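# Insert the loose pipe fully into a push-fit fitting

## Task

Slide the loose pipe into the fitting's open push-fit end until it is seated completely.

## Robot and tools

Robot: two seven-joint arms, left_arm and right_arm, each ending in a two-finger parallel gripper. In the scene frame the origin sits at table-top height midway between the arms' nominal bases, +x points out over the table, +z points up, and left_arm is on the +y side (base near y +0.339 m, right_arm near y -0.307 m). Arm names do not match left and right in the images. A gripper's fingers point along its own +z and open and close along its own y. end_effector_position is the spot between the pads when they are shut; closed fingertips stick out about 19 mm past it, open ones about 6 mm.

Row layout (used by execute_actions and move): 16 numbers, each in [-1, 1], always for both arms: left_arm dx, dy, dz, rx, ry, rz, left gripper position, left gripper speed, then the same eight for right_arm. dx, dy, dz, rx, ry, rz are offsets, not poses: they are measured from that arm's Hand target at the start of the action or move, along the scene frame axes, with 1.0 meaning 0.6 m or 180 degrees. rx, ry, rz form one rotation vector, turning about the Hand target's position. Six zeros re-send the arm's current Hand target. Gripper position and speed are absolute commands, not offsets: +1 fully open (85 mm), 0 roughly 45 mm, -1 shut, and the mapping is uneven, so check position_measured_pct. Speed -1 moves the pads about 20 mm/s, 0 about 85, +1 about 150, and also sets grip force (roughly 100 N per pad slow, 120 to 135 N at 0, up to about 245 N fast from at least a centimetre wider). To leave a gripper alone, repeat its last position and speed; a 0 is a real command.

execute_actions: actions is a list of actions; each action is a list of up to 15 rows, one row per 1/30 s step, and a shorter action keeps its last row to fill 15 steps. Every row in an action counts from the same start pose, not the previous row; a later action starts from the new Hand target, so repeating an offset moves farther. An empty actions list returns state plus images. cameras: a list of names (cam_high, cam_low, cam_left_wrist, cam_right_wrist, each 672x504), ["all"], or []; when omitted, images come only with an empty list.

move: target is one row, or a list of up to 15 rows each counted from the same starting Hand targets. speed is top path speed in m/s, 0.002 to 0.5 (default 0.25), one value or one per target; turning is capped at twice that in rad/s and at most 0.873 rad/s. blend (metres, per target or one value) rounds corners; 0 means a stop at each target. blocking=false returns after about 0.5 s while motion continues. Paths are straight, last at least 0.5 s and at most 10 s, and do not avoid obstacles or the other arm. The result adds a move: line saying done, off_target, moving, held or fault, plus which limits acted (paced means the pose was clipped, held means steps were withheld).

wait: seconds from 0 to 10, arms keep their last command. stop: brakes a running move (needs some distance). zoom_image: camera plus region [x0, y0, x1, y1] in image pixels, at most 504 by 504, from the newest images. clear_fault: arm (left_arm or right_arm) to release a reported torque fault. finished_scene: scene is this scene's number; ends it irreversibly, so call it only once the pipe stays seated with the robot off it.

Results: end_effector_position (m) and end_effector_quat_wxyz in scene frame; Hand target, the last commanded pose after clipping, from which the next offsets count; Tool commands; position_measured_pct (about 50 minus 50 times the standing position number); object_status (0 moving, 1 blocked opening, 2 stopped on something short of the request, i.e. a firm grip, 3 reached the request or pads met, i.e. empty or soft grip); motor_current_ma (about 1000 when gripping, near 0 in air); joint velocities, joint torques, and Flange force along the gripper's own x y z (includes held weight and some error). MOTOR HOT appears from 60 °C; at 75 °C the arm sinks and pauses for 30 to 60 s.

Behaviour to expect: the orientation command is clipped each step to within 32 degrees of the measured one. A gripper may rest short of its Hand target; the next command asks for it again, and any remaining gap can be sent as an offset. Arms are stiff, so a target only millimetres past a firm contact pushes hard; to stop pushing, command the target back behind the gripper. A big wrist turn may swing the elbow. Joint torque limits are 104.5 N m (first four joints) and 51.3 N m (last three); exceeding one, or a joint drifting over 5 degrees from plan, freezes that arm until clear_fault. A clearance check may hold back commands that bring the arms together, but is not a guarantee.

Avoid: knocking the pipe or fitting off the table, dropping or releasing a moving part, fast impacts, pressing the arms or grippers against each other, closing a gripper on the other's fingers, hard grips on parts still resting on the table, and heavy forces or twisting on a gripper. For insertion, grip the pipe, align its axis with the fitting's opening, then push in slowly with small offsets, watching Flange force and the cameras. Objects may occasionally be nudged by outside pushes.

Each tool is called as name(argument=value, ...) on one line, values as JSON.

## Session

execute_actions(actions=[])

Scene clock: 0.00 s.
left_arm: end_effector_position=(+0.3147, -0.0472, +0.3265) position_measured_pct=0.0 object_status=3 motor_current_ma=0 end_effector_quat_wxyz=(+0.538, +0.493, -0.441, +0.523) | right_arm: end_effector_position=(+0.4694, -0.1823, +0.1790) position_measured_pct=0.0 object_status=3 motor_current_ma=0 end_effector_quat_wxyz=(-0.168, -0.113, +0.975, -0.093)
Joint positions: left_arm=[0.041 0.884 0.174 2.371 1.776 1.587 1.51] | right_arm=[-0.343 0.798 0.042 1.292 0.064 1.428 1.408]
Joint velocities: within noise
Joint torques (N m): no reading
Motor temperatures (°C): left_arm=[35 31 28 30 40 43 37] | right_arm=[28 33 28 31 37 33 37]
Flange force (N): no reading
Hand target: left_arm +0.3147, -0.0472, +0.3265; +0.538, +0.493, -0.441, +0.523 | right_arm +0.4694, -0.1823, +0.1790; -0.168, -0.113, +0.975, -0.093
Tool commands: left_gripper/position=+1.0 left_gripper/speed=+1.0 right_gripper/position=+1.0 right_gripper/speed=+1.0

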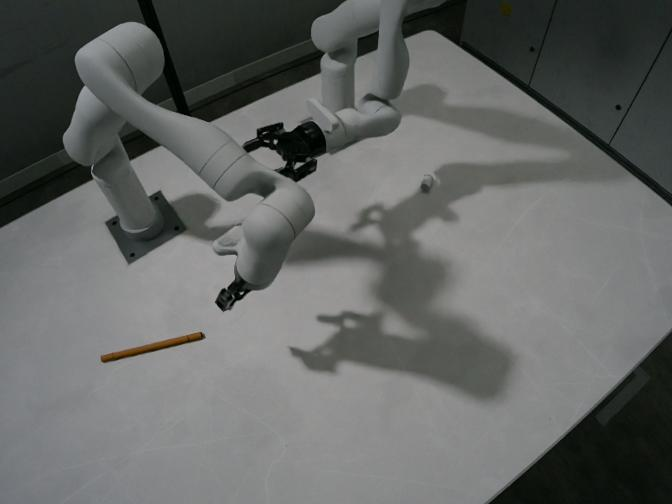

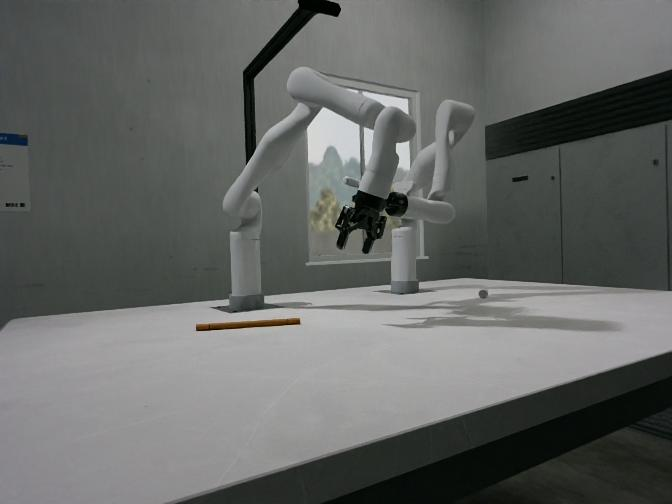

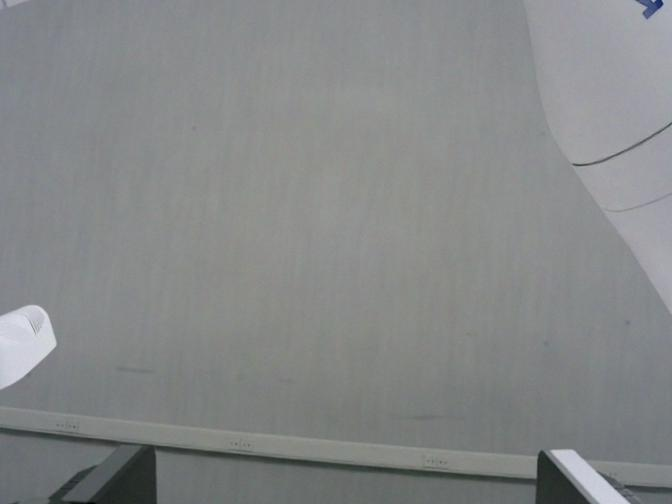

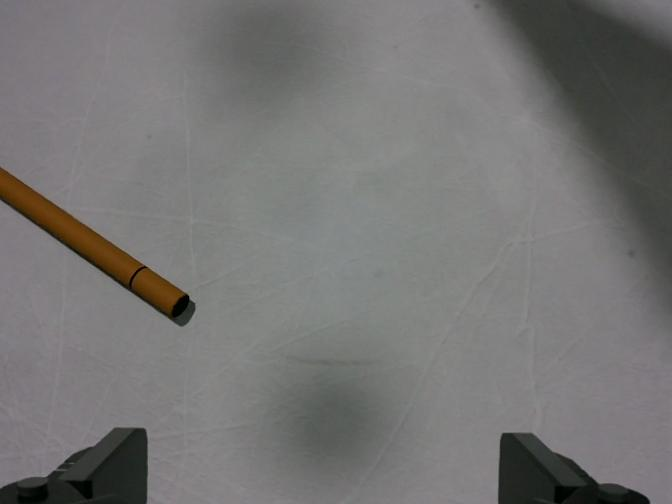

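zoom_image(camera="cam_high", region=[390, 150, 470, 210])

zoom_image(camera="cam_high", region=[90, 310, 230, 380])

zoom_image(camera="cam_low", region=[450, 275, 520, 315])

zoom_image(camera="cam_low", region=[180, 300, 320, 350])

Scaled by 6.300 from the camera's 672x504 image, which has a finer 960x720 frame.

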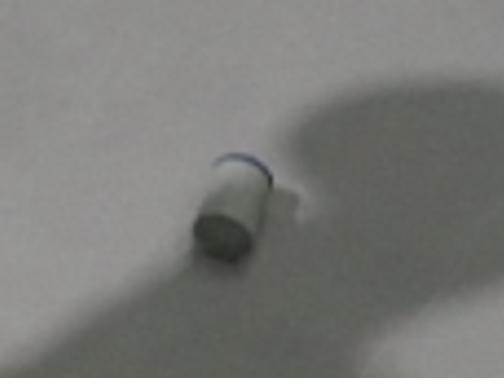

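Scaled by 3.600 from the camera's 672x504 image, which has a finer 960x720 frame.

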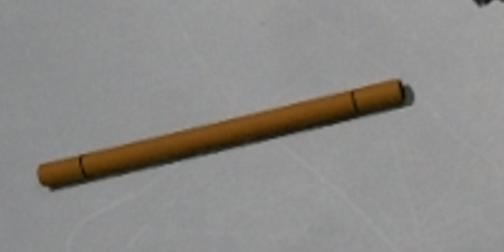

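Scaled by 7.200 from the camera's 672x504 image, which has a finer 960x720 frame.

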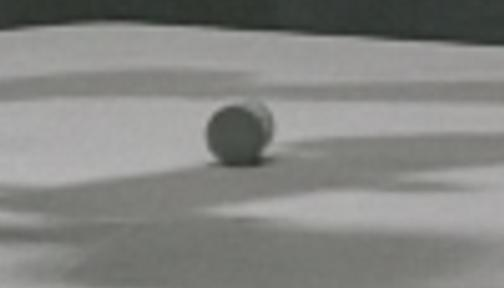

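Scaled by 3.600 from the camera's 672x504 image, which has a finer 960x720 frame.

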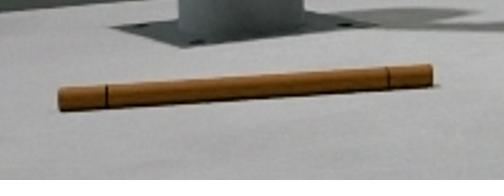

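move(target=[[0.0755, 0.3287, -0.044, 0.540, -0.0076, -0.0265, 1, 1, -0.0904, -0.1714, 0.05, 0.0172, -0.0222, -0.3462, 1, 1], [0.1055, 0.6987, -0.2108, 0.1895, -0.6562, -0.5847, 1, 1, -0.1807, -0.3428, 0.035, 0.0344, -0.0444, -0.6924, 1, 1]], speed=0.42, blend=0.03, cameras=["all"])

Scene clock: 23.07 s.
left_arm: end_effector_position=(+0.3780, +0.3720, +0.2000) position_measured_pct=0.0 object_status=3 motor_current_ma=0 end_effector_quat_wxyz=(+0.000, +0.470, +0.883, +0.000) | right_arm: end_effector_position=(+0.3609, -0.3880, +0.2000) position_measured_pct=0.0 object_status=3 motor_current_ma=0 end_effector_quat_wxyz=(-0.100, +0.808, +0.564, +0.142)
Joint positions: left_arm=[-0.344 0.324 0.217 2.018 -0.094 0.81 0.533] | right_arm=[0.175 0.367 0.467 2.079 -0.649 0.922 0.653]
Joint torques (N m): left_arm=[-0.48 -13.64 0.77 -7.4 0.15 -0.29 -0.43] | right_arm=[-2.27 -13.41 0.2 -6.14 -0.82 0.55 0.19]
Flange force (N): left_arm=[-2.2 -1.1 3.1] | right_arm=[-6.9 1.5 1.1]
Hand target: left_arm +0.3780, +0.3720, +0.2000; +0.000, +0.470, +0.883, +0.000 | right_arm +0.3609, -0.3880, +0.2000; -0.100, +0.808, +0.564, +0.142
Off the commanded pose: left_arm 0.000 m, 0 deg | right_arm 0.000 m, 0 deg.
move: done
camera_calibration:
cam_left_wrist: T_world_to_cam=[[0.816677, 0.576681, -0.021864, -0.516447], [0.577086, -0.815871, 0.036415, 0.125642], [0.00316163, -0.0423566, -0.999098, 0.368142], [0, 0, 0, 1]] pos_world=[0.3481, 0.415926, 0.351943]
cam_right_wrist: T_world_to_cam=[[0.944331, -0.32851, 0.0179028, -0.470175], [-0.306008, -0.897026, -0.318909, -0.119913], [0.120824, 0.295677, -0.947616, 0.412211], [0, 0, 0, 1]] pos_world=[0.357502, -0.383904, 0.360794]

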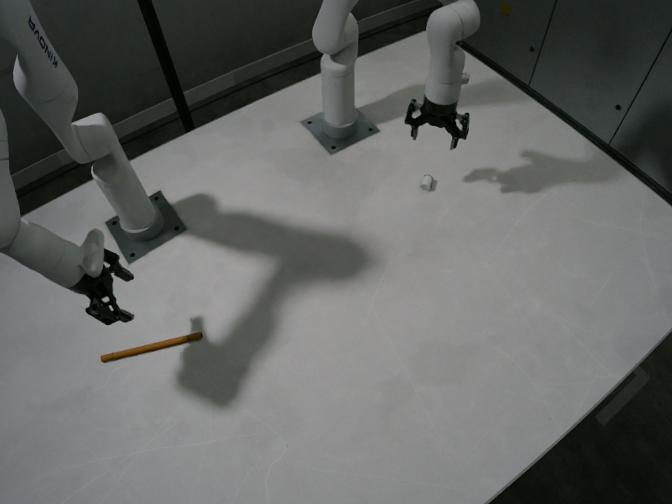

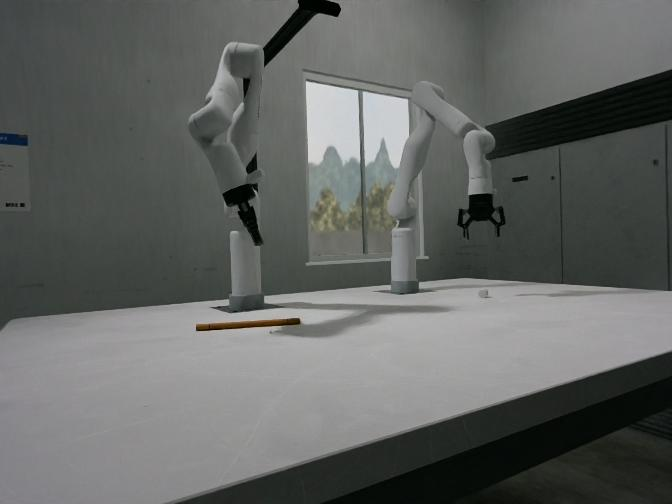

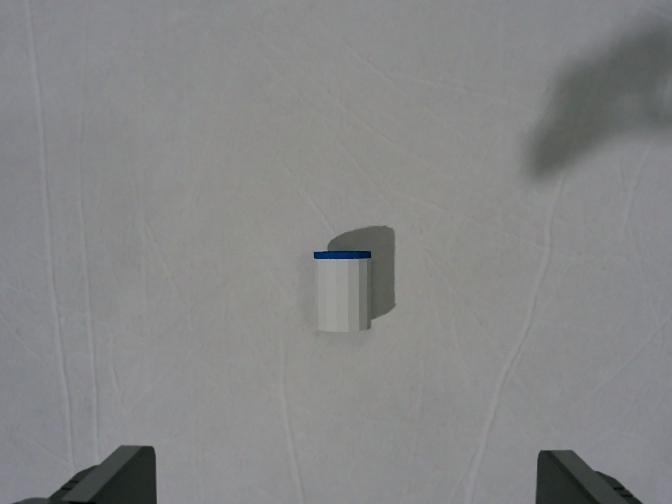

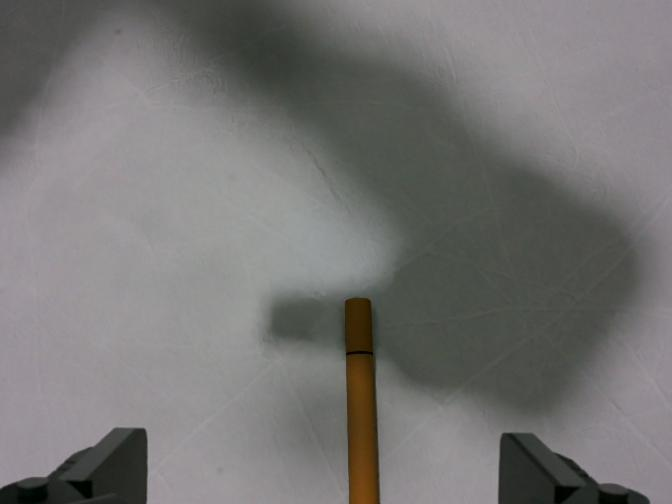

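zoom_image(camera="cam_left_wrist", region=[270, 200, 430, 360])

zoom_image(camera="cam_right_wrist", region=[280, 280, 440, 400])

Scaled by 3.150.

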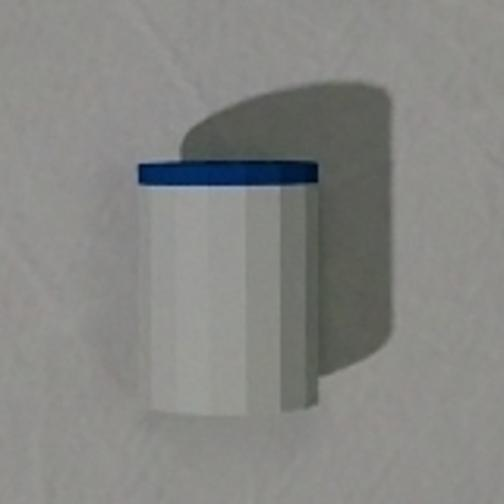

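Scaled by 3.150.

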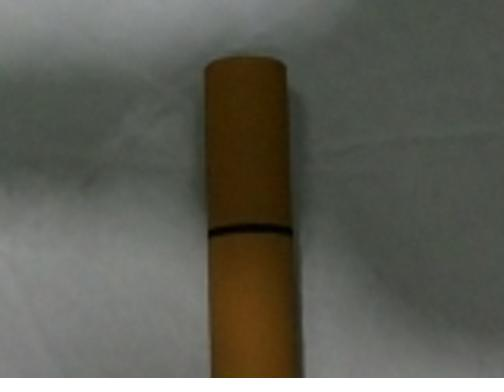

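move(target=[-0.0225, 0.0225, -0.2, 0.0913, 0.0634, 0.0089, 0.2, 0, -0.001, -0.0867, -0.2, -0.105, 0.0364, 0.01, 0, 0], speed=0.25, cameras=["all"])

Scene clock: 38.93 s.
left_arm: end_effector_position=(+0.3645, +0.3855, +0.0801) position_measured_pct=39.8 object_status=3 motor_current_ma=0 end_effector_quat_wxyz=(-0.155, +0.450, +0.876, +0.079) | right_arm: end_effector_position=(+0.3603, -0.4400, +0.0800) position_measured_pct=49.8 object_status=3 motor_current_ma=0 end_effector_quat_wxyz=(+0.000, +0.811, +0.585, -0.001)
Joint positions: left_arm=[0.007 0.689 0.024 1.987 -0.437 0.736 1.027] | right_arm=[0.035 0.642 0.471 2.145 -0.616 0.488 0.595]
Joint torques (N m): left_arm=[-0.4 -17.29 -0.15 -4.22 -0.18 0.68 -0.21] | right_arm=[-2.19 -15.67 1.48 -3.99 -0.23 -0.05 0.18]
Flange force (N): left_arm=[-0.9 -1.9 2.6] | right_arm=[-5.8 0.5 4.2]
Hand target: left_arm +0.3645, +0.3855, +0.0800; -0.155, +0.450, +0.876, +0.079 | right_arm +0.3603, -0.4400, +0.0800; +0.000, +0.811, +0.585, -0.001
Off the commanded pose: left_arm 0.000 m, 0 deg | right_arm 0.000 m, 0 deg.
move: done
camera_calibration:
cam_left_wrist: T_world_to_cam=[[0.796514, 0.604478, -0.0130773, -0.519868], [0.572025, -0.760405, -0.307525, 0.156843], [-0.195836, 0.237468, -0.95145, 0.209723], [0, 0, 0, 1]] pos_world=[0.365436, 0.38371, 0.240975]
cam_right_wrist: T_world_to_cam=[[0.955905, -0.293445, 0.0116524, -0.472675], [-0.293649, -0.955602, 0.0244071, -0.262693], [0.00397295, -0.0267526, -0.999634, 0.218407], [0, 0, 0, 1]] pos_world=[0.373825, -0.383891, 0.230246]

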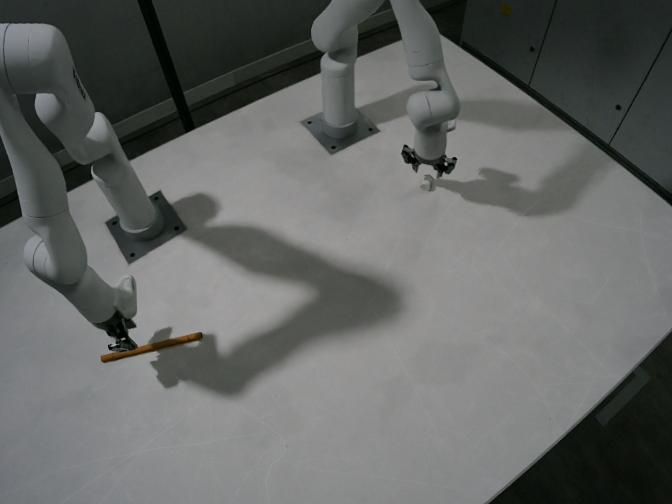

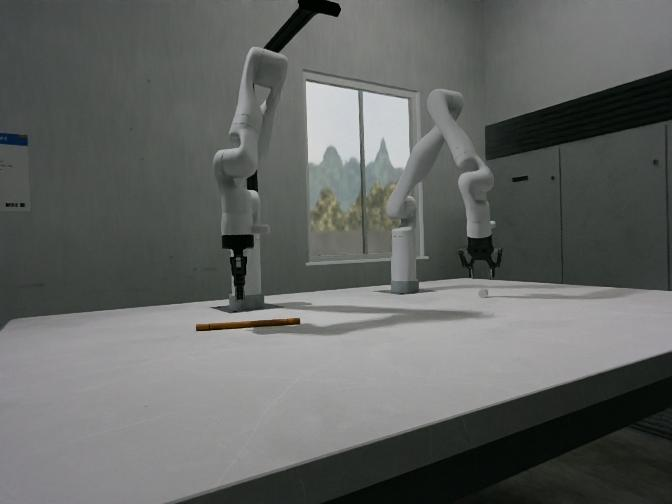

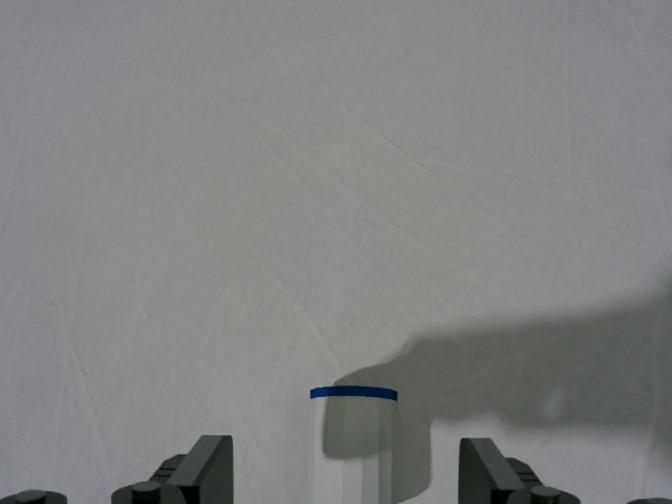

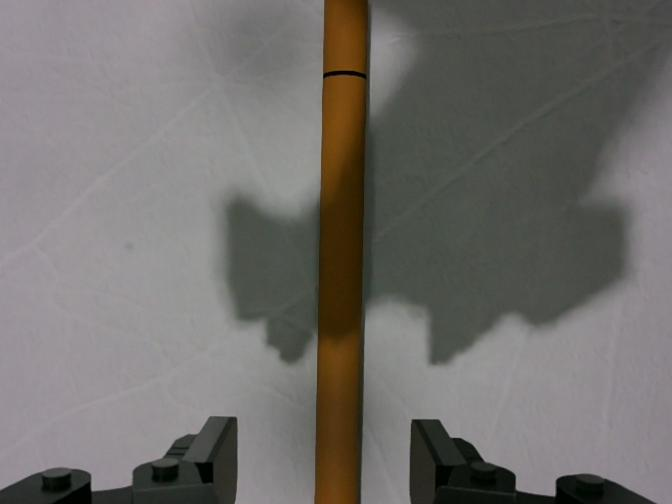

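zoom_image(camera="cam_low", region=[445, 230, 525, 310])

zoom_image(camera="cam_low", region=[185, 225, 315, 340])

Scaled by 6.300 from the camera's 672x504 image, which has a finer 960x720 frame.

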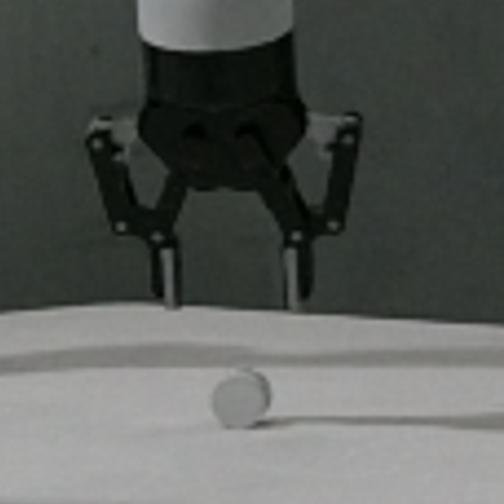

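Scaled by 3.877 from the camera's 672x504 image, which has a finer 960x720 frame.

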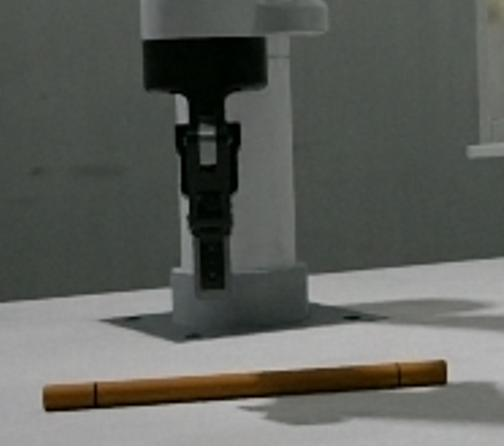

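move(target=[0.0013, 0.0042, -0.0717, 0, 0, 0, 0.2, 0, 0.0087, -0.0028, -0.075, 0, 0, 0, 0, 0], speed=0.12, cameras=["cam_left_wrist", "cam_right_wrist", "cam_low"])

Scene clock: 48.90 s.
left_arm: end_effector_position=(+0.3653, +0.3880, +0.0370) position_measured_pct=39.8 object_status=3 motor_current_ma=0 end_effector_quat_wxyz=(-0.155, +0.450, +0.876, +0.079) | right_arm: end_effector_position=(+0.3656, -0.4417, +0.0350) position_measured_pct=49.8 object_status=3 motor_current_ma=0 end_effector_quat_wxyz=(+0.000, +0.811, +0.585, -0.001)
Joint positions: left_arm=[0.023 0.792 -0.007 1.992 -0.47 0.629 1.071] | right_arm=[0.122 0.749 0.351 2.141 -0.708 0.367 0.673]
Joint torques (N m): left_arm=[-0.44 -17.92 -0.23 -3.43 -0.1 0.62 -0.43] | right_arm=[-2.13 -16.81 1.34 -2.97 -0.19 0.09 0.11]
Flange force (N): left_arm=[-0.7 -2.7 2.6] | right_arm=[-5.7 -1.0 4.9]
Hand target: left_arm +0.3653, +0.3880, +0.0370; -0.155, +0.450, +0.876, +0.079 | right_arm +0.3655, -0.4417, +0.0350; +0.000, +0.811, +0.585, -0.001
Off the commanded pose: left_arm 0.000 m, 0 deg | right_arm 0.000 m, 0 deg.
move: done
camera_calibration:
cam_left_wrist: T_world_to_cam=[[0.796508, 0.604486, -0.0130943, -0.522576], [0.572002, -0.760371, -0.307651, 0.145082], [-0.195927, 0.237557, -0.951409, 0.168364], [0, 0, 0, 1]] pos_world=[0.366236, 0.38621, 0.197975]
cam_right_wrist: T_world_to_cam=[[0.955905, -0.29344, 0.0117773, -0.477736], [-0.293648, -0.9556, 0.0244733, -0.261673], [0.00407291, -0.0268525, -0.999631, 0.173179], [0, 0, 0, 1]] pos_world=[0.379125, -0.385591, 0.185146]
Images, in order (width x height): cam_low 672x504, cam_left_wrist 672x504, cam_right_wrist 672x504.

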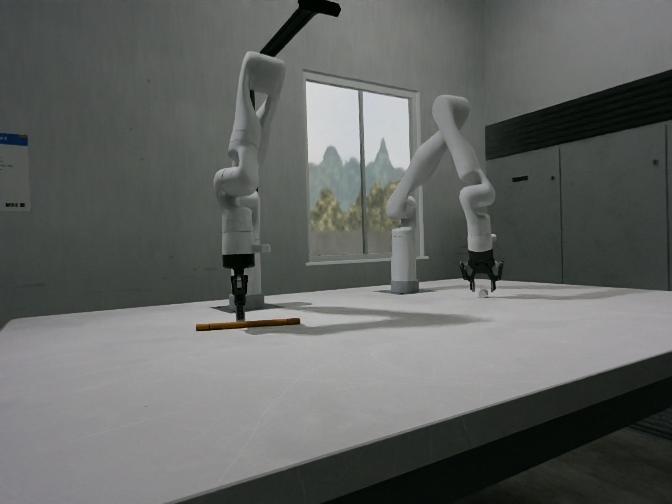

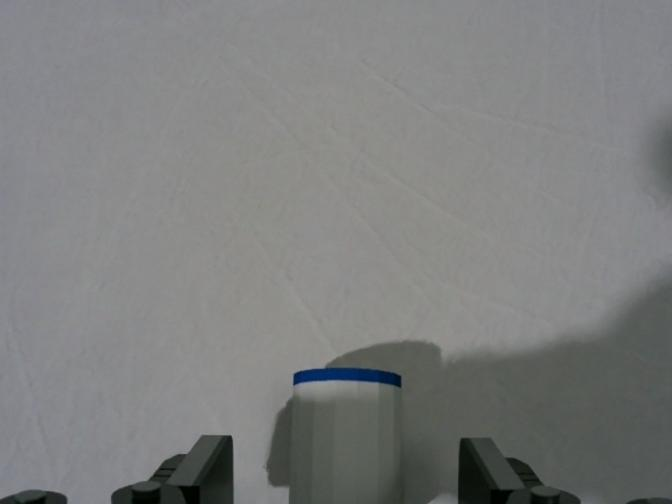

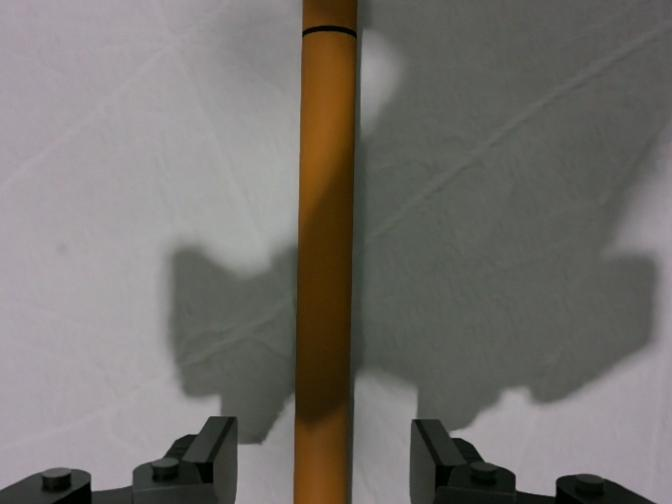

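zoom_image(camera="cam_low", region=[455, 260, 515, 310])

zoom_image(camera="cam_low", region=[205, 290, 275, 340])

Scaled by 8.400 from the camera's 672x504 image, which has a finer 960x720 frame.

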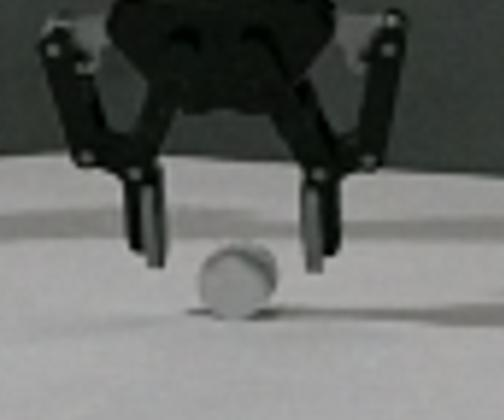

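Scaled by 7.200 from the camera's 672x504 image, which has a finer 960x720 frame.

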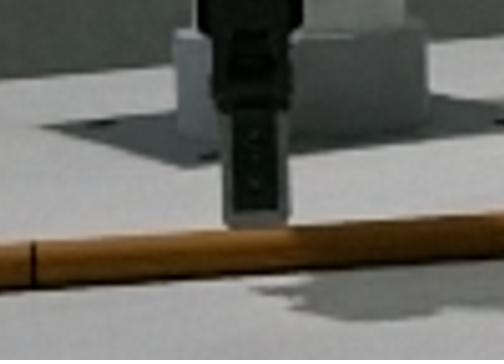

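move(target=[0, 0, -0.02, 0, 0, 0, 0.2, 0, -0.0008, 0.0003, -0.0225, 0, 0, 0, 0, 0], speed=0.05, cameras=["cam_low", "cam_left_wrist", "cam_right_wrist"])

Scene clock: 52.60 s.
left_arm: end_effector_position=(+0.3653, +0.3880, +0.0251) position_measured_pct=39.8 object_status=3 motor_current_ma=0 end_effector_quat_wxyz=(-0.155, +0.450, +0.876, +0.079) | right_arm: end_effector_position=(+0.3651, -0.4415, +0.0215) position_measured_pct=49.8 object_status=3 motor_current_ma=0 end_effector_quat_wxyz=(+0.000, +0.811, +0.585, -0.001)
Joint positions: left_arm=[0.03 0.821 -0.017 1.991 -0.477 0.601 1.083] | right_arm=[0.151 0.779 0.31 2.142 -0.732 0.325 0.695]
Joint torques (N m): left_arm=[-0.45 -18.06 -0.35 -3.21 -0.11 0.58 -0.5] | right_arm=[-2.17 -16.83 1.23 -2.74 -0.11 -0.18 0.31]
Flange force (N): left_arm=[-0.7 -2.9 2.4] | right_arm=[-5.4 -1.1 3.6]
Hand target: left_arm +0.3653, +0.3880, +0.0250; -0.155, +0.450, +0.876, +0.079 | right_arm +0.3651, -0.4415, +0.0215; +0.000, +0.811, +0.585, +0.000
Off the commanded pose: left_arm 0.000 m, 0 deg | right_arm 0.000 m, 0 deg.
move: done
camera_calibration:
cam_left_wrist: T_world_to_cam=[[0.796526, 0.604464, -0.0130195, -0.522745], [0.572011, -0.760386, -0.307597, 0.141383], [-0.195831, 0.237562, -0.951428, 0.156914], [0, 0, 0, 1]] pos_world=[0.366236, 0.38621, 0.185975]
cam_right_wrist: T_world_to_cam=[[0.955932, -0.293351, 0.0117752, -0.477017], [-0.293559, -0.955628, 0.024475, -0.261346], [0.00407291, -0.0268531, -0.999631, 0.159791], [0, 0, 0, 1]] pos_world=[0.378625, -0.385392, 0.171746]
Images, in order (width x height): cam_low 672x504, cam_left_wrist 672x504, cam_right_wrist 672x504.

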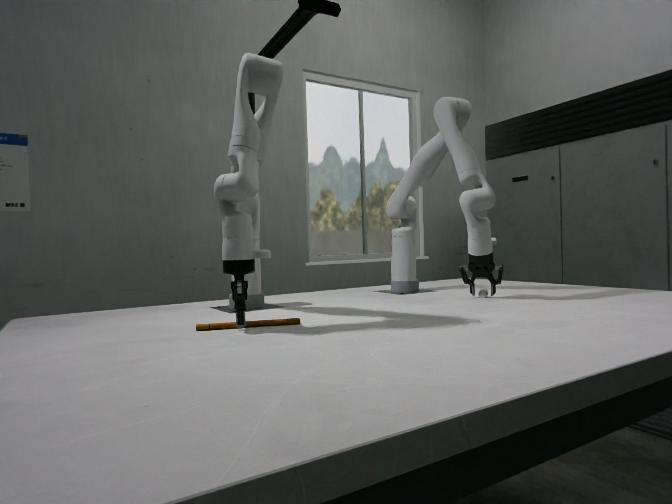

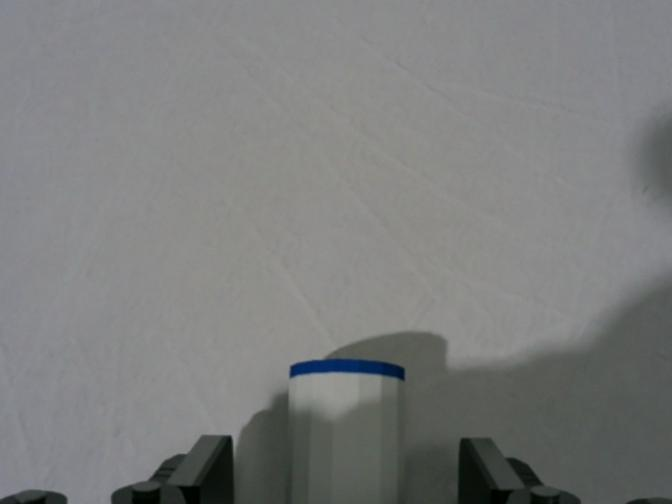

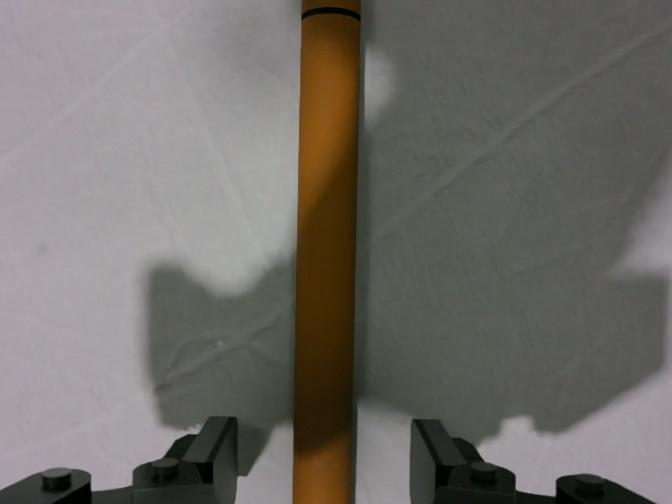

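execute_actions(actions=[[[0,0,0,0,0,0,-0.42,-1,0,0,0,0,0,0,-0.66,-1]],[[0,0,0,0,0,0,-0.42,-1,0,0,0,0,0,0,-0.66,-1]]], cameras=[])

wait(seconds=1.0, cameras=["cam_left_wrist", "cam_right_wrist"])

Scene clock: 55.27 s.
left_arm: end_effector_position=(+0.3653, +0.3880, +0.0250) position_measured_pct=70.1 object_status=0 motor_current_ma=660 end_effector_quat_wxyz=(-0.155, +0.450, +0.876, +0.079) | right_arm: end_effector_position=(+0.3651, -0.4415, +0.0215) position_measured_pct=82.7 object_status=0 motor_current_ma=250 end_effector_quat_wxyz=(+0.000, +0.811, +0.585, -0.001)
Joint positions: left_arm=[0.03 0.822 -0.017 1.991 -0.477 0.601 1.084] | right_arm=[0.151 0.779 0.309 2.142 -0.733 0.324 0.695]
Joint torques (N m): left_arm=[-0.74 -15.81 -0.27 -3.58 -0.17 -0.37 -0.45] | right_arm=[-2.17 -14.69 0.82 -2.6 -0.22 -0.37 0.23]
Hand target: left_arm +0.3653, +0.3880, +0.0250; -0.155, +0.450, +0.876, +0.079 | right_arm +0.3651, -0.4415, +0.0215; +0.000, +0.811, +0.585, -0.001
Off the commanded pose: left_arm 0.000 m, 0 deg | right_arm 0.000 m, 0 deg.
No camera images: "cameras" was empty.

Scene clock: 56.27 s.
left_arm: end_effector_position=(+0.3653, +0.3880, +0.0250) position_measured_pct=70.6 object_status=3 motor_current_ma=900 end_effector_quat_wxyz=(-0.155, +0.450, +0.876, +0.079) | right_arm: end_effector_position=(+0.3651, -0.4415, +0.0215) position_measured_pct=82.7 object_status=3 motor_current_ma=270 end_effector_quat_wxyz=(+0.000, +0.811, +0.585, -0.001)
Joint positions: left_arm=[0.03 0.822 -0.017 1.991 -0.477 0.601 1.084] | right_arm=[0.151 0.779 0.309 2.142 -0.733 0.324 0.695]
Joint torques (N m): left_arm=[-0.98 -15.07 -0.47 -3.67 -0.25 -0.48 -0.42] | right_arm=[-2.09 -14.6 0.8 -2.68 -0.23 -0.39 0.22]
Flange force (N): left_arm=[2.3 -5.1 -7.0] | right_arm=[-5.3 -1.7 -3.7]
Hand target: left_arm +0.3653, +0.3880, +0.0250; -0.155, +0.450, +0.876, +0.079 | right_arm +0.3651, -0.4415, +0.0215; +0.000, +0.811, +0.585, -0.001
Tool commands: left_gripper/position=-0.42 left_gripper/speed=-1.0 right_gripper/position=-0.66 right_gripper/speed=-1.0
Off the commanded pose: left_arm 0.000 m, 0 deg | right_arm 0.000 m, 0 deg.
wait: 1.00 s; at rest by 0.17 s
camera_calibration:
cam_left_wrist: T_world_to_cam=[[0.796525, 0.604466, -0.013019, -0.522745], [0.572013, -0.760385, -0.307597, 0.141382], [-0.195831, 0.237562, -0.951428, 0.156914], [0, 0, 0, 1]] pos_world=[0.366236, 0.38621, 0.185975]
cam_right_wrist: T_world_to_cam=[[0.955942, -0.293321, 0.0117744, -0.477008], [-0.293529, -0.955637, 0.0244756, -0.261358], [0.0040729, -0.0268533, -0.999631, 0.159691], [0, 0, 0, 1]] pos_world=[0.378625, -0.385392, 0.171646]
Images, in order (width x height): cam_left_wrist 672x504, cam_right_wrist 672x504.

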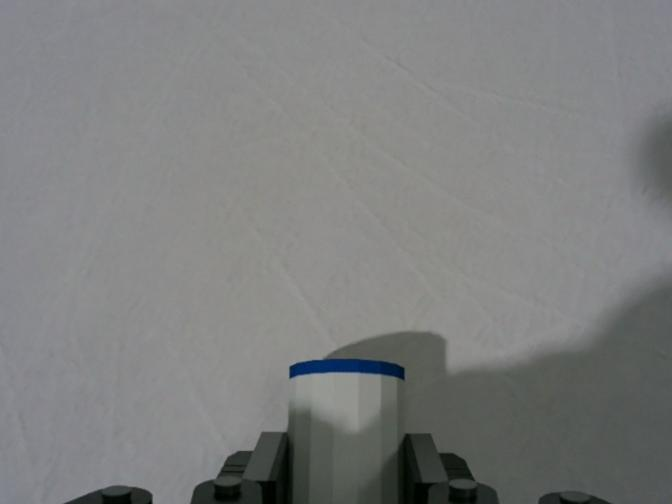

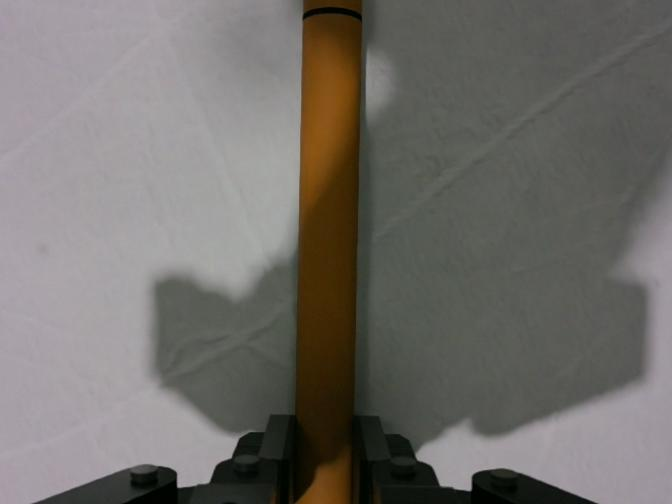

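move(target=[[0, 0, 0.002, 0, 0, 0, -0.5, -1, 0, 0, 0.002, 0, 0, 0, -0.74, -1], [0, 0, 0.1, 0, 0, 0, -0.5, -1, 0, 0, 0.1, 0, 0, 0, -0.74, -1]], speed=[0.02, 0.08], cameras=["all"])

Scene clock: 59.90 s.
left_arm: end_effector_position=(+0.3653, +0.3880, +0.0850) position_measured_pct=71.0 object_status=2 motor_current_ma=1000 end_effector_quat_wxyz=(-0.155, +0.450, +0.876, +0.079) | right_arm: end_effector_position=(+0.3650, -0.4415, +0.0815) position_measured_pct=84.4 object_status=2 motor_current_ma=1000 end_effector_quat_wxyz=(+0.000, +0.811, +0.585, +0.000)
Joint positions: left_arm=[-0.001 0.679 0.027 1.983 -0.435 0.749 1.017] | right_arm=[0.03 0.646 0.48 2.129 -0.612 0.504 0.589]
Joint torques (N m): left_arm=[-0.44 -17.38 -0.04 -4.47 -0.27 0.64 -0.48] | right_arm=[-2.39 -15.84 1.67 -4.16 -0.17 0.07 0.34]
Flange force (N): left_arm=[-1.4 -2.5 3.1] | right_arm=[-5.9 0.1 5.1]
Hand target: left_arm +0.3653, +0.3880, +0.0850; -0.155, +0.450, +0.876, +0.079 | right_arm +0.3651, -0.4415, +0.0815; +0.000, +0.811, +0.585, -0.001
Off the commanded pose: left_arm 0.000 m, 0 deg | right_arm 0.000 m, 0 deg.
move: done
camera_calibration:
cam_left_wrist: T_world_to_cam=[[0.796508, 0.604486, -0.0130943, -0.521949], [0.572002, -0.760371, -0.307651, 0.159818], [-0.195927, 0.237557, -0.951409, 0.213936], [0, 0, 0, 1]] pos_world=[0.366236, 0.38621, 0.245875]
cam_right_wrist: T_world_to_cam=[[0.955904, -0.293442, 0.0117773, -0.477747], [-0.29365, -0.9556, 0.0244733, -0.262766], [0.00407291, -0.0268525, -0.999631, 0.219669], [0, 0, 0, 1]] pos_world=[0.378625, -0.385391, 0.231646]

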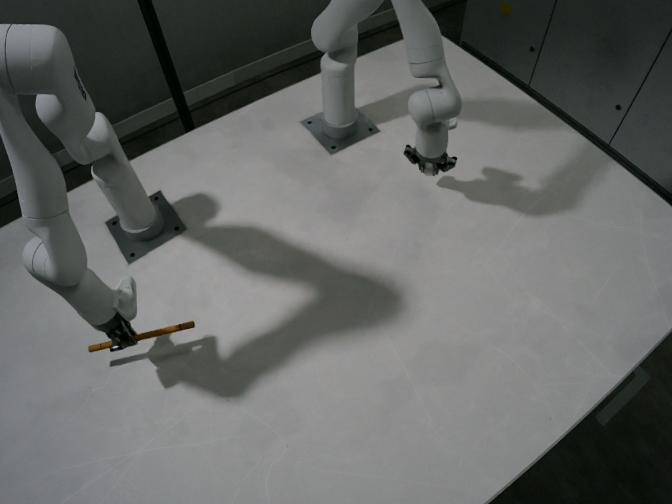

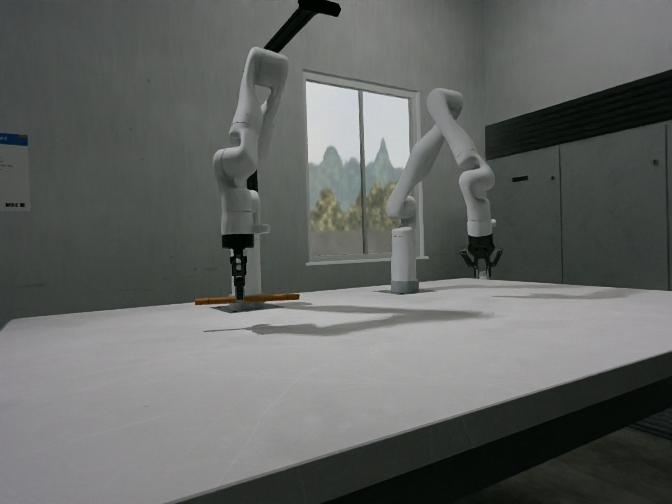

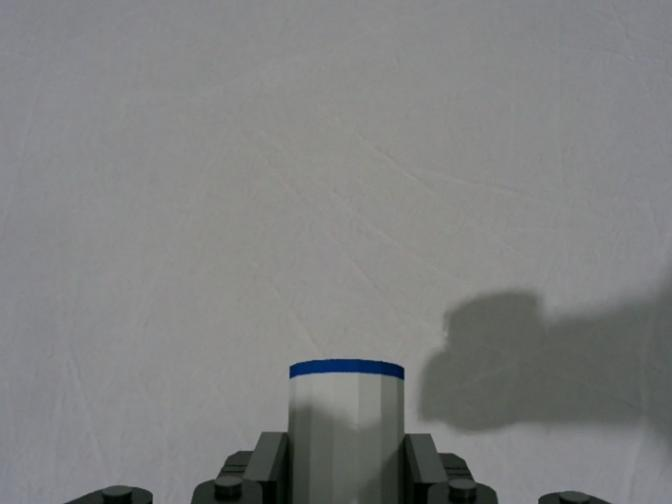

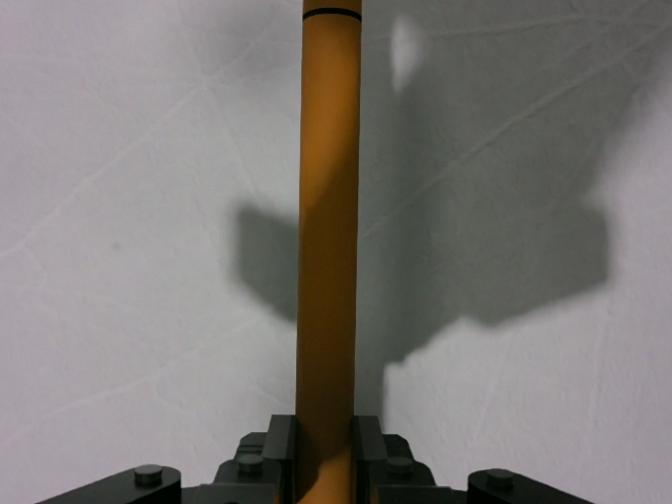

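move(target=[0.1028, -0.6445, 0.2113, 0, 0, 0.7011, -0.5, -1, -0.0242, 0.351, 0.2208, 0, 0, 0, -0.74, -1], speed=0.3, cameras=["all"])

Scene clock: 66.63 s.
left_arm: end_effector_position=(+0.4269, +0.0013, +0.2118) position_measured_pct=71.0 object_status=2 motor_current_ma=1000 end_effector_quat_wxyz=(-0.140, -0.577, +0.798, -0.102) | right_arm: end_effector_position=(+0.3505, -0.2309, +0.2140) position_measured_pct=84.4 object_status=2 motor_current_ma=1000 end_effector_quat_wxyz=(+0.000, +0.811, +0.585, +0.000)
Joint positions: left_arm=[0.524 0.601 -0.15 1.55 0.513 1.022 2.96] | right_arm=[-0.853 0.315 0.78 2.08 -0.292 0.856 -0.29]
Joint torques (N m): left_arm=[-0.6 -20.21 0.16 -8.63 1.11 -0.14 -0.46] | right_arm=[-2.17 -11.23 0.98 -7.14 -0.2 -0.11 0.3]
Flange force (N): left_arm=[1.1 1.0 1.5] | right_arm=[-2.5 6.2 4.8]
Hand target: left_arm +0.4269, +0.0013, +0.2118; -0.140, -0.577, +0.798, -0.102 | right_arm +0.3505, -0.2309, +0.2140; +0.000, +0.811, +0.585, +0.000
Off the commanded pose: left_arm 0.000 m, 0 deg | right_arm 0.000 m, 0 deg.
move: done
camera_calibration:
cam_left_wrist: T_world_to_cam=[[-0.958174, 0.285884, -0.013174, 0.413974], [0.275923, 0.910614, -0.30765, -0.00626379], [-0.0759556, -0.298417, -0.951408, 0.388107], [0, 0, 0, 1]] pos_world=[0.427867, 0.00317315, 0.372775]
cam_right_wrist: T_world_to_cam=[[0.955942, -0.293321, 0.0117744, -0.40364], [-0.293529, -0.955637, 0.0244756, -0.0690689], [0.0040729, -0.0268533, -0.999631, 0.357835], [0, 0, 0, 1]] pos_world=[0.364125, -0.174792, 0.364146]

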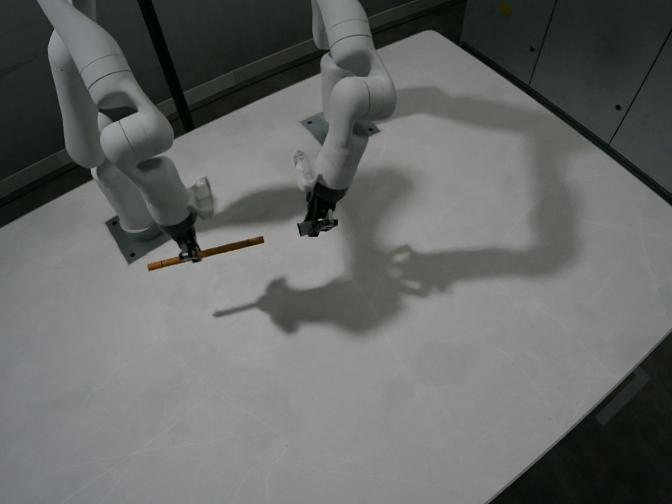

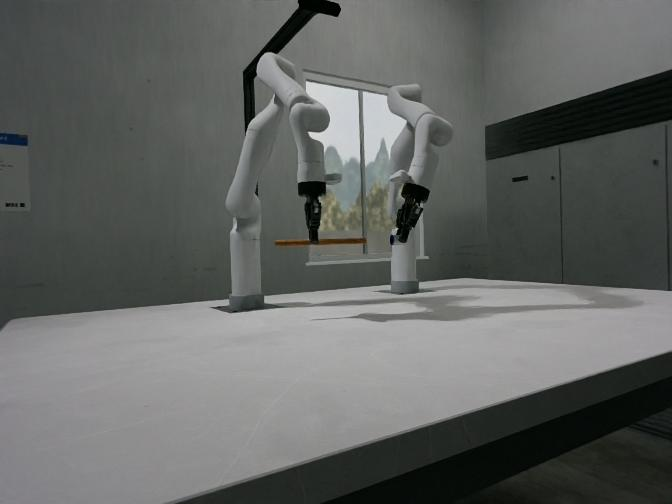

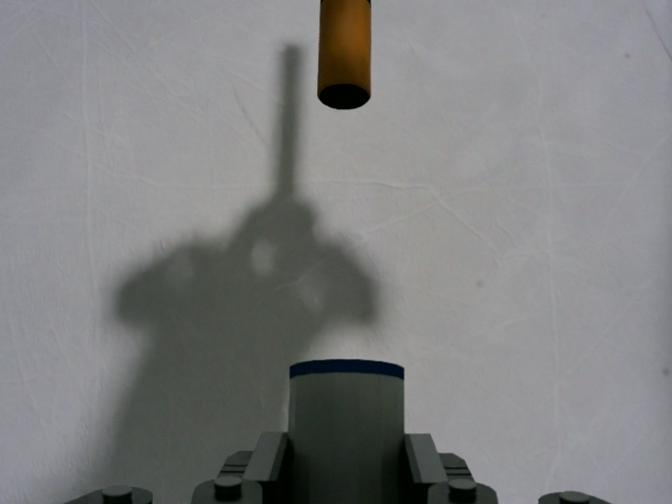

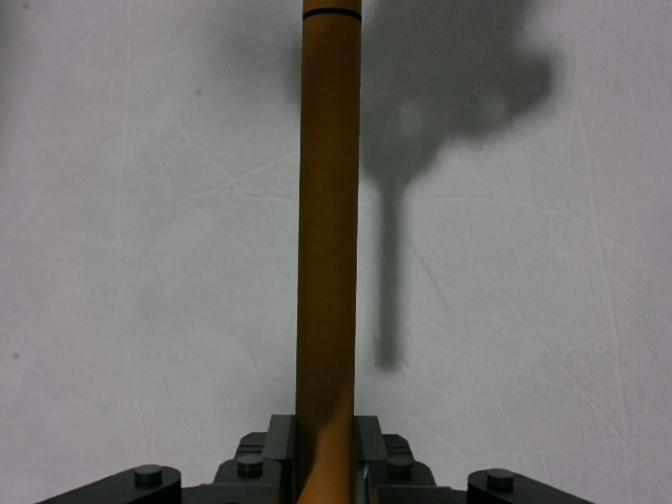

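zoom_image(camera="cam_left_wrist", region=[290, 0, 410, 120])

zoom_image(camera="cam_left_wrist", region=[270, 340, 430, 500])

zoom_image(camera="cam_low", region=[270, 180, 450, 270])

zoom_image(camera="cam_high", region=[140, 180, 360, 280])

Scaled by 4.200.

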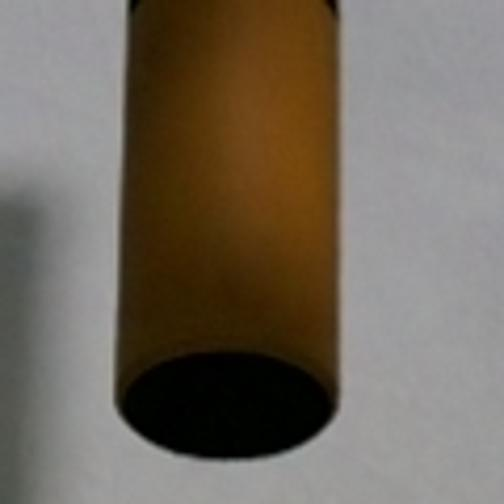

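Scaled by 3.150.

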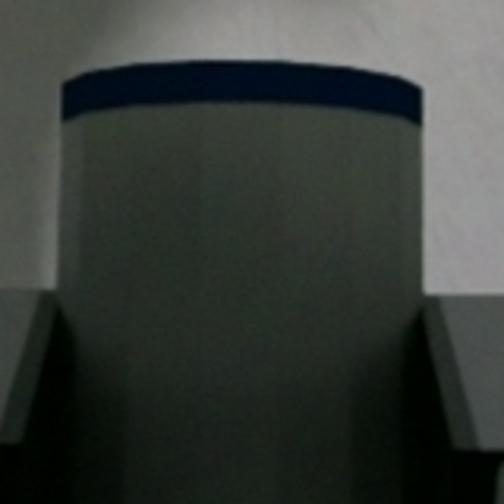

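Scaled by 2.800 from the camera's 672x504 image, which has a finer 960x720 frame.

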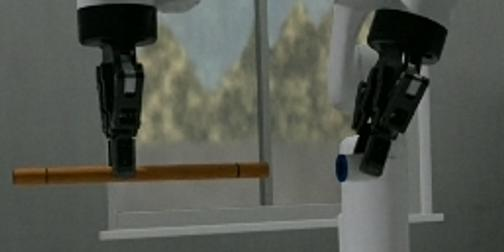

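Scaled by 2.291 from the camera's 672x504 image, which has a finer 960x720 frame.

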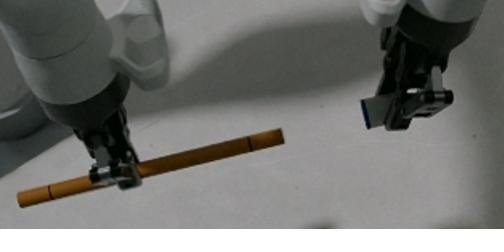

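zoom_image(camera="cam_low", region=[325, 220, 415, 260])

zoom_image(camera="cam_low", region=[265, 225, 345, 260])

Scaled by 5.600 from the camera's 672x504 image, which has a finer 960x720 frame.

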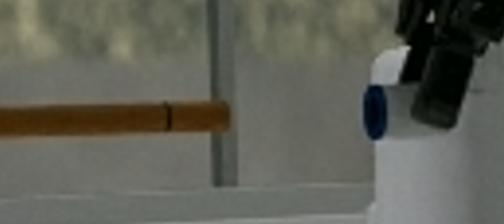

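Scaled by 6.300 from the camera's 672x504 image, which has a finer 960x720 frame.

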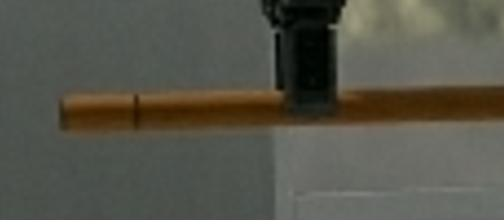

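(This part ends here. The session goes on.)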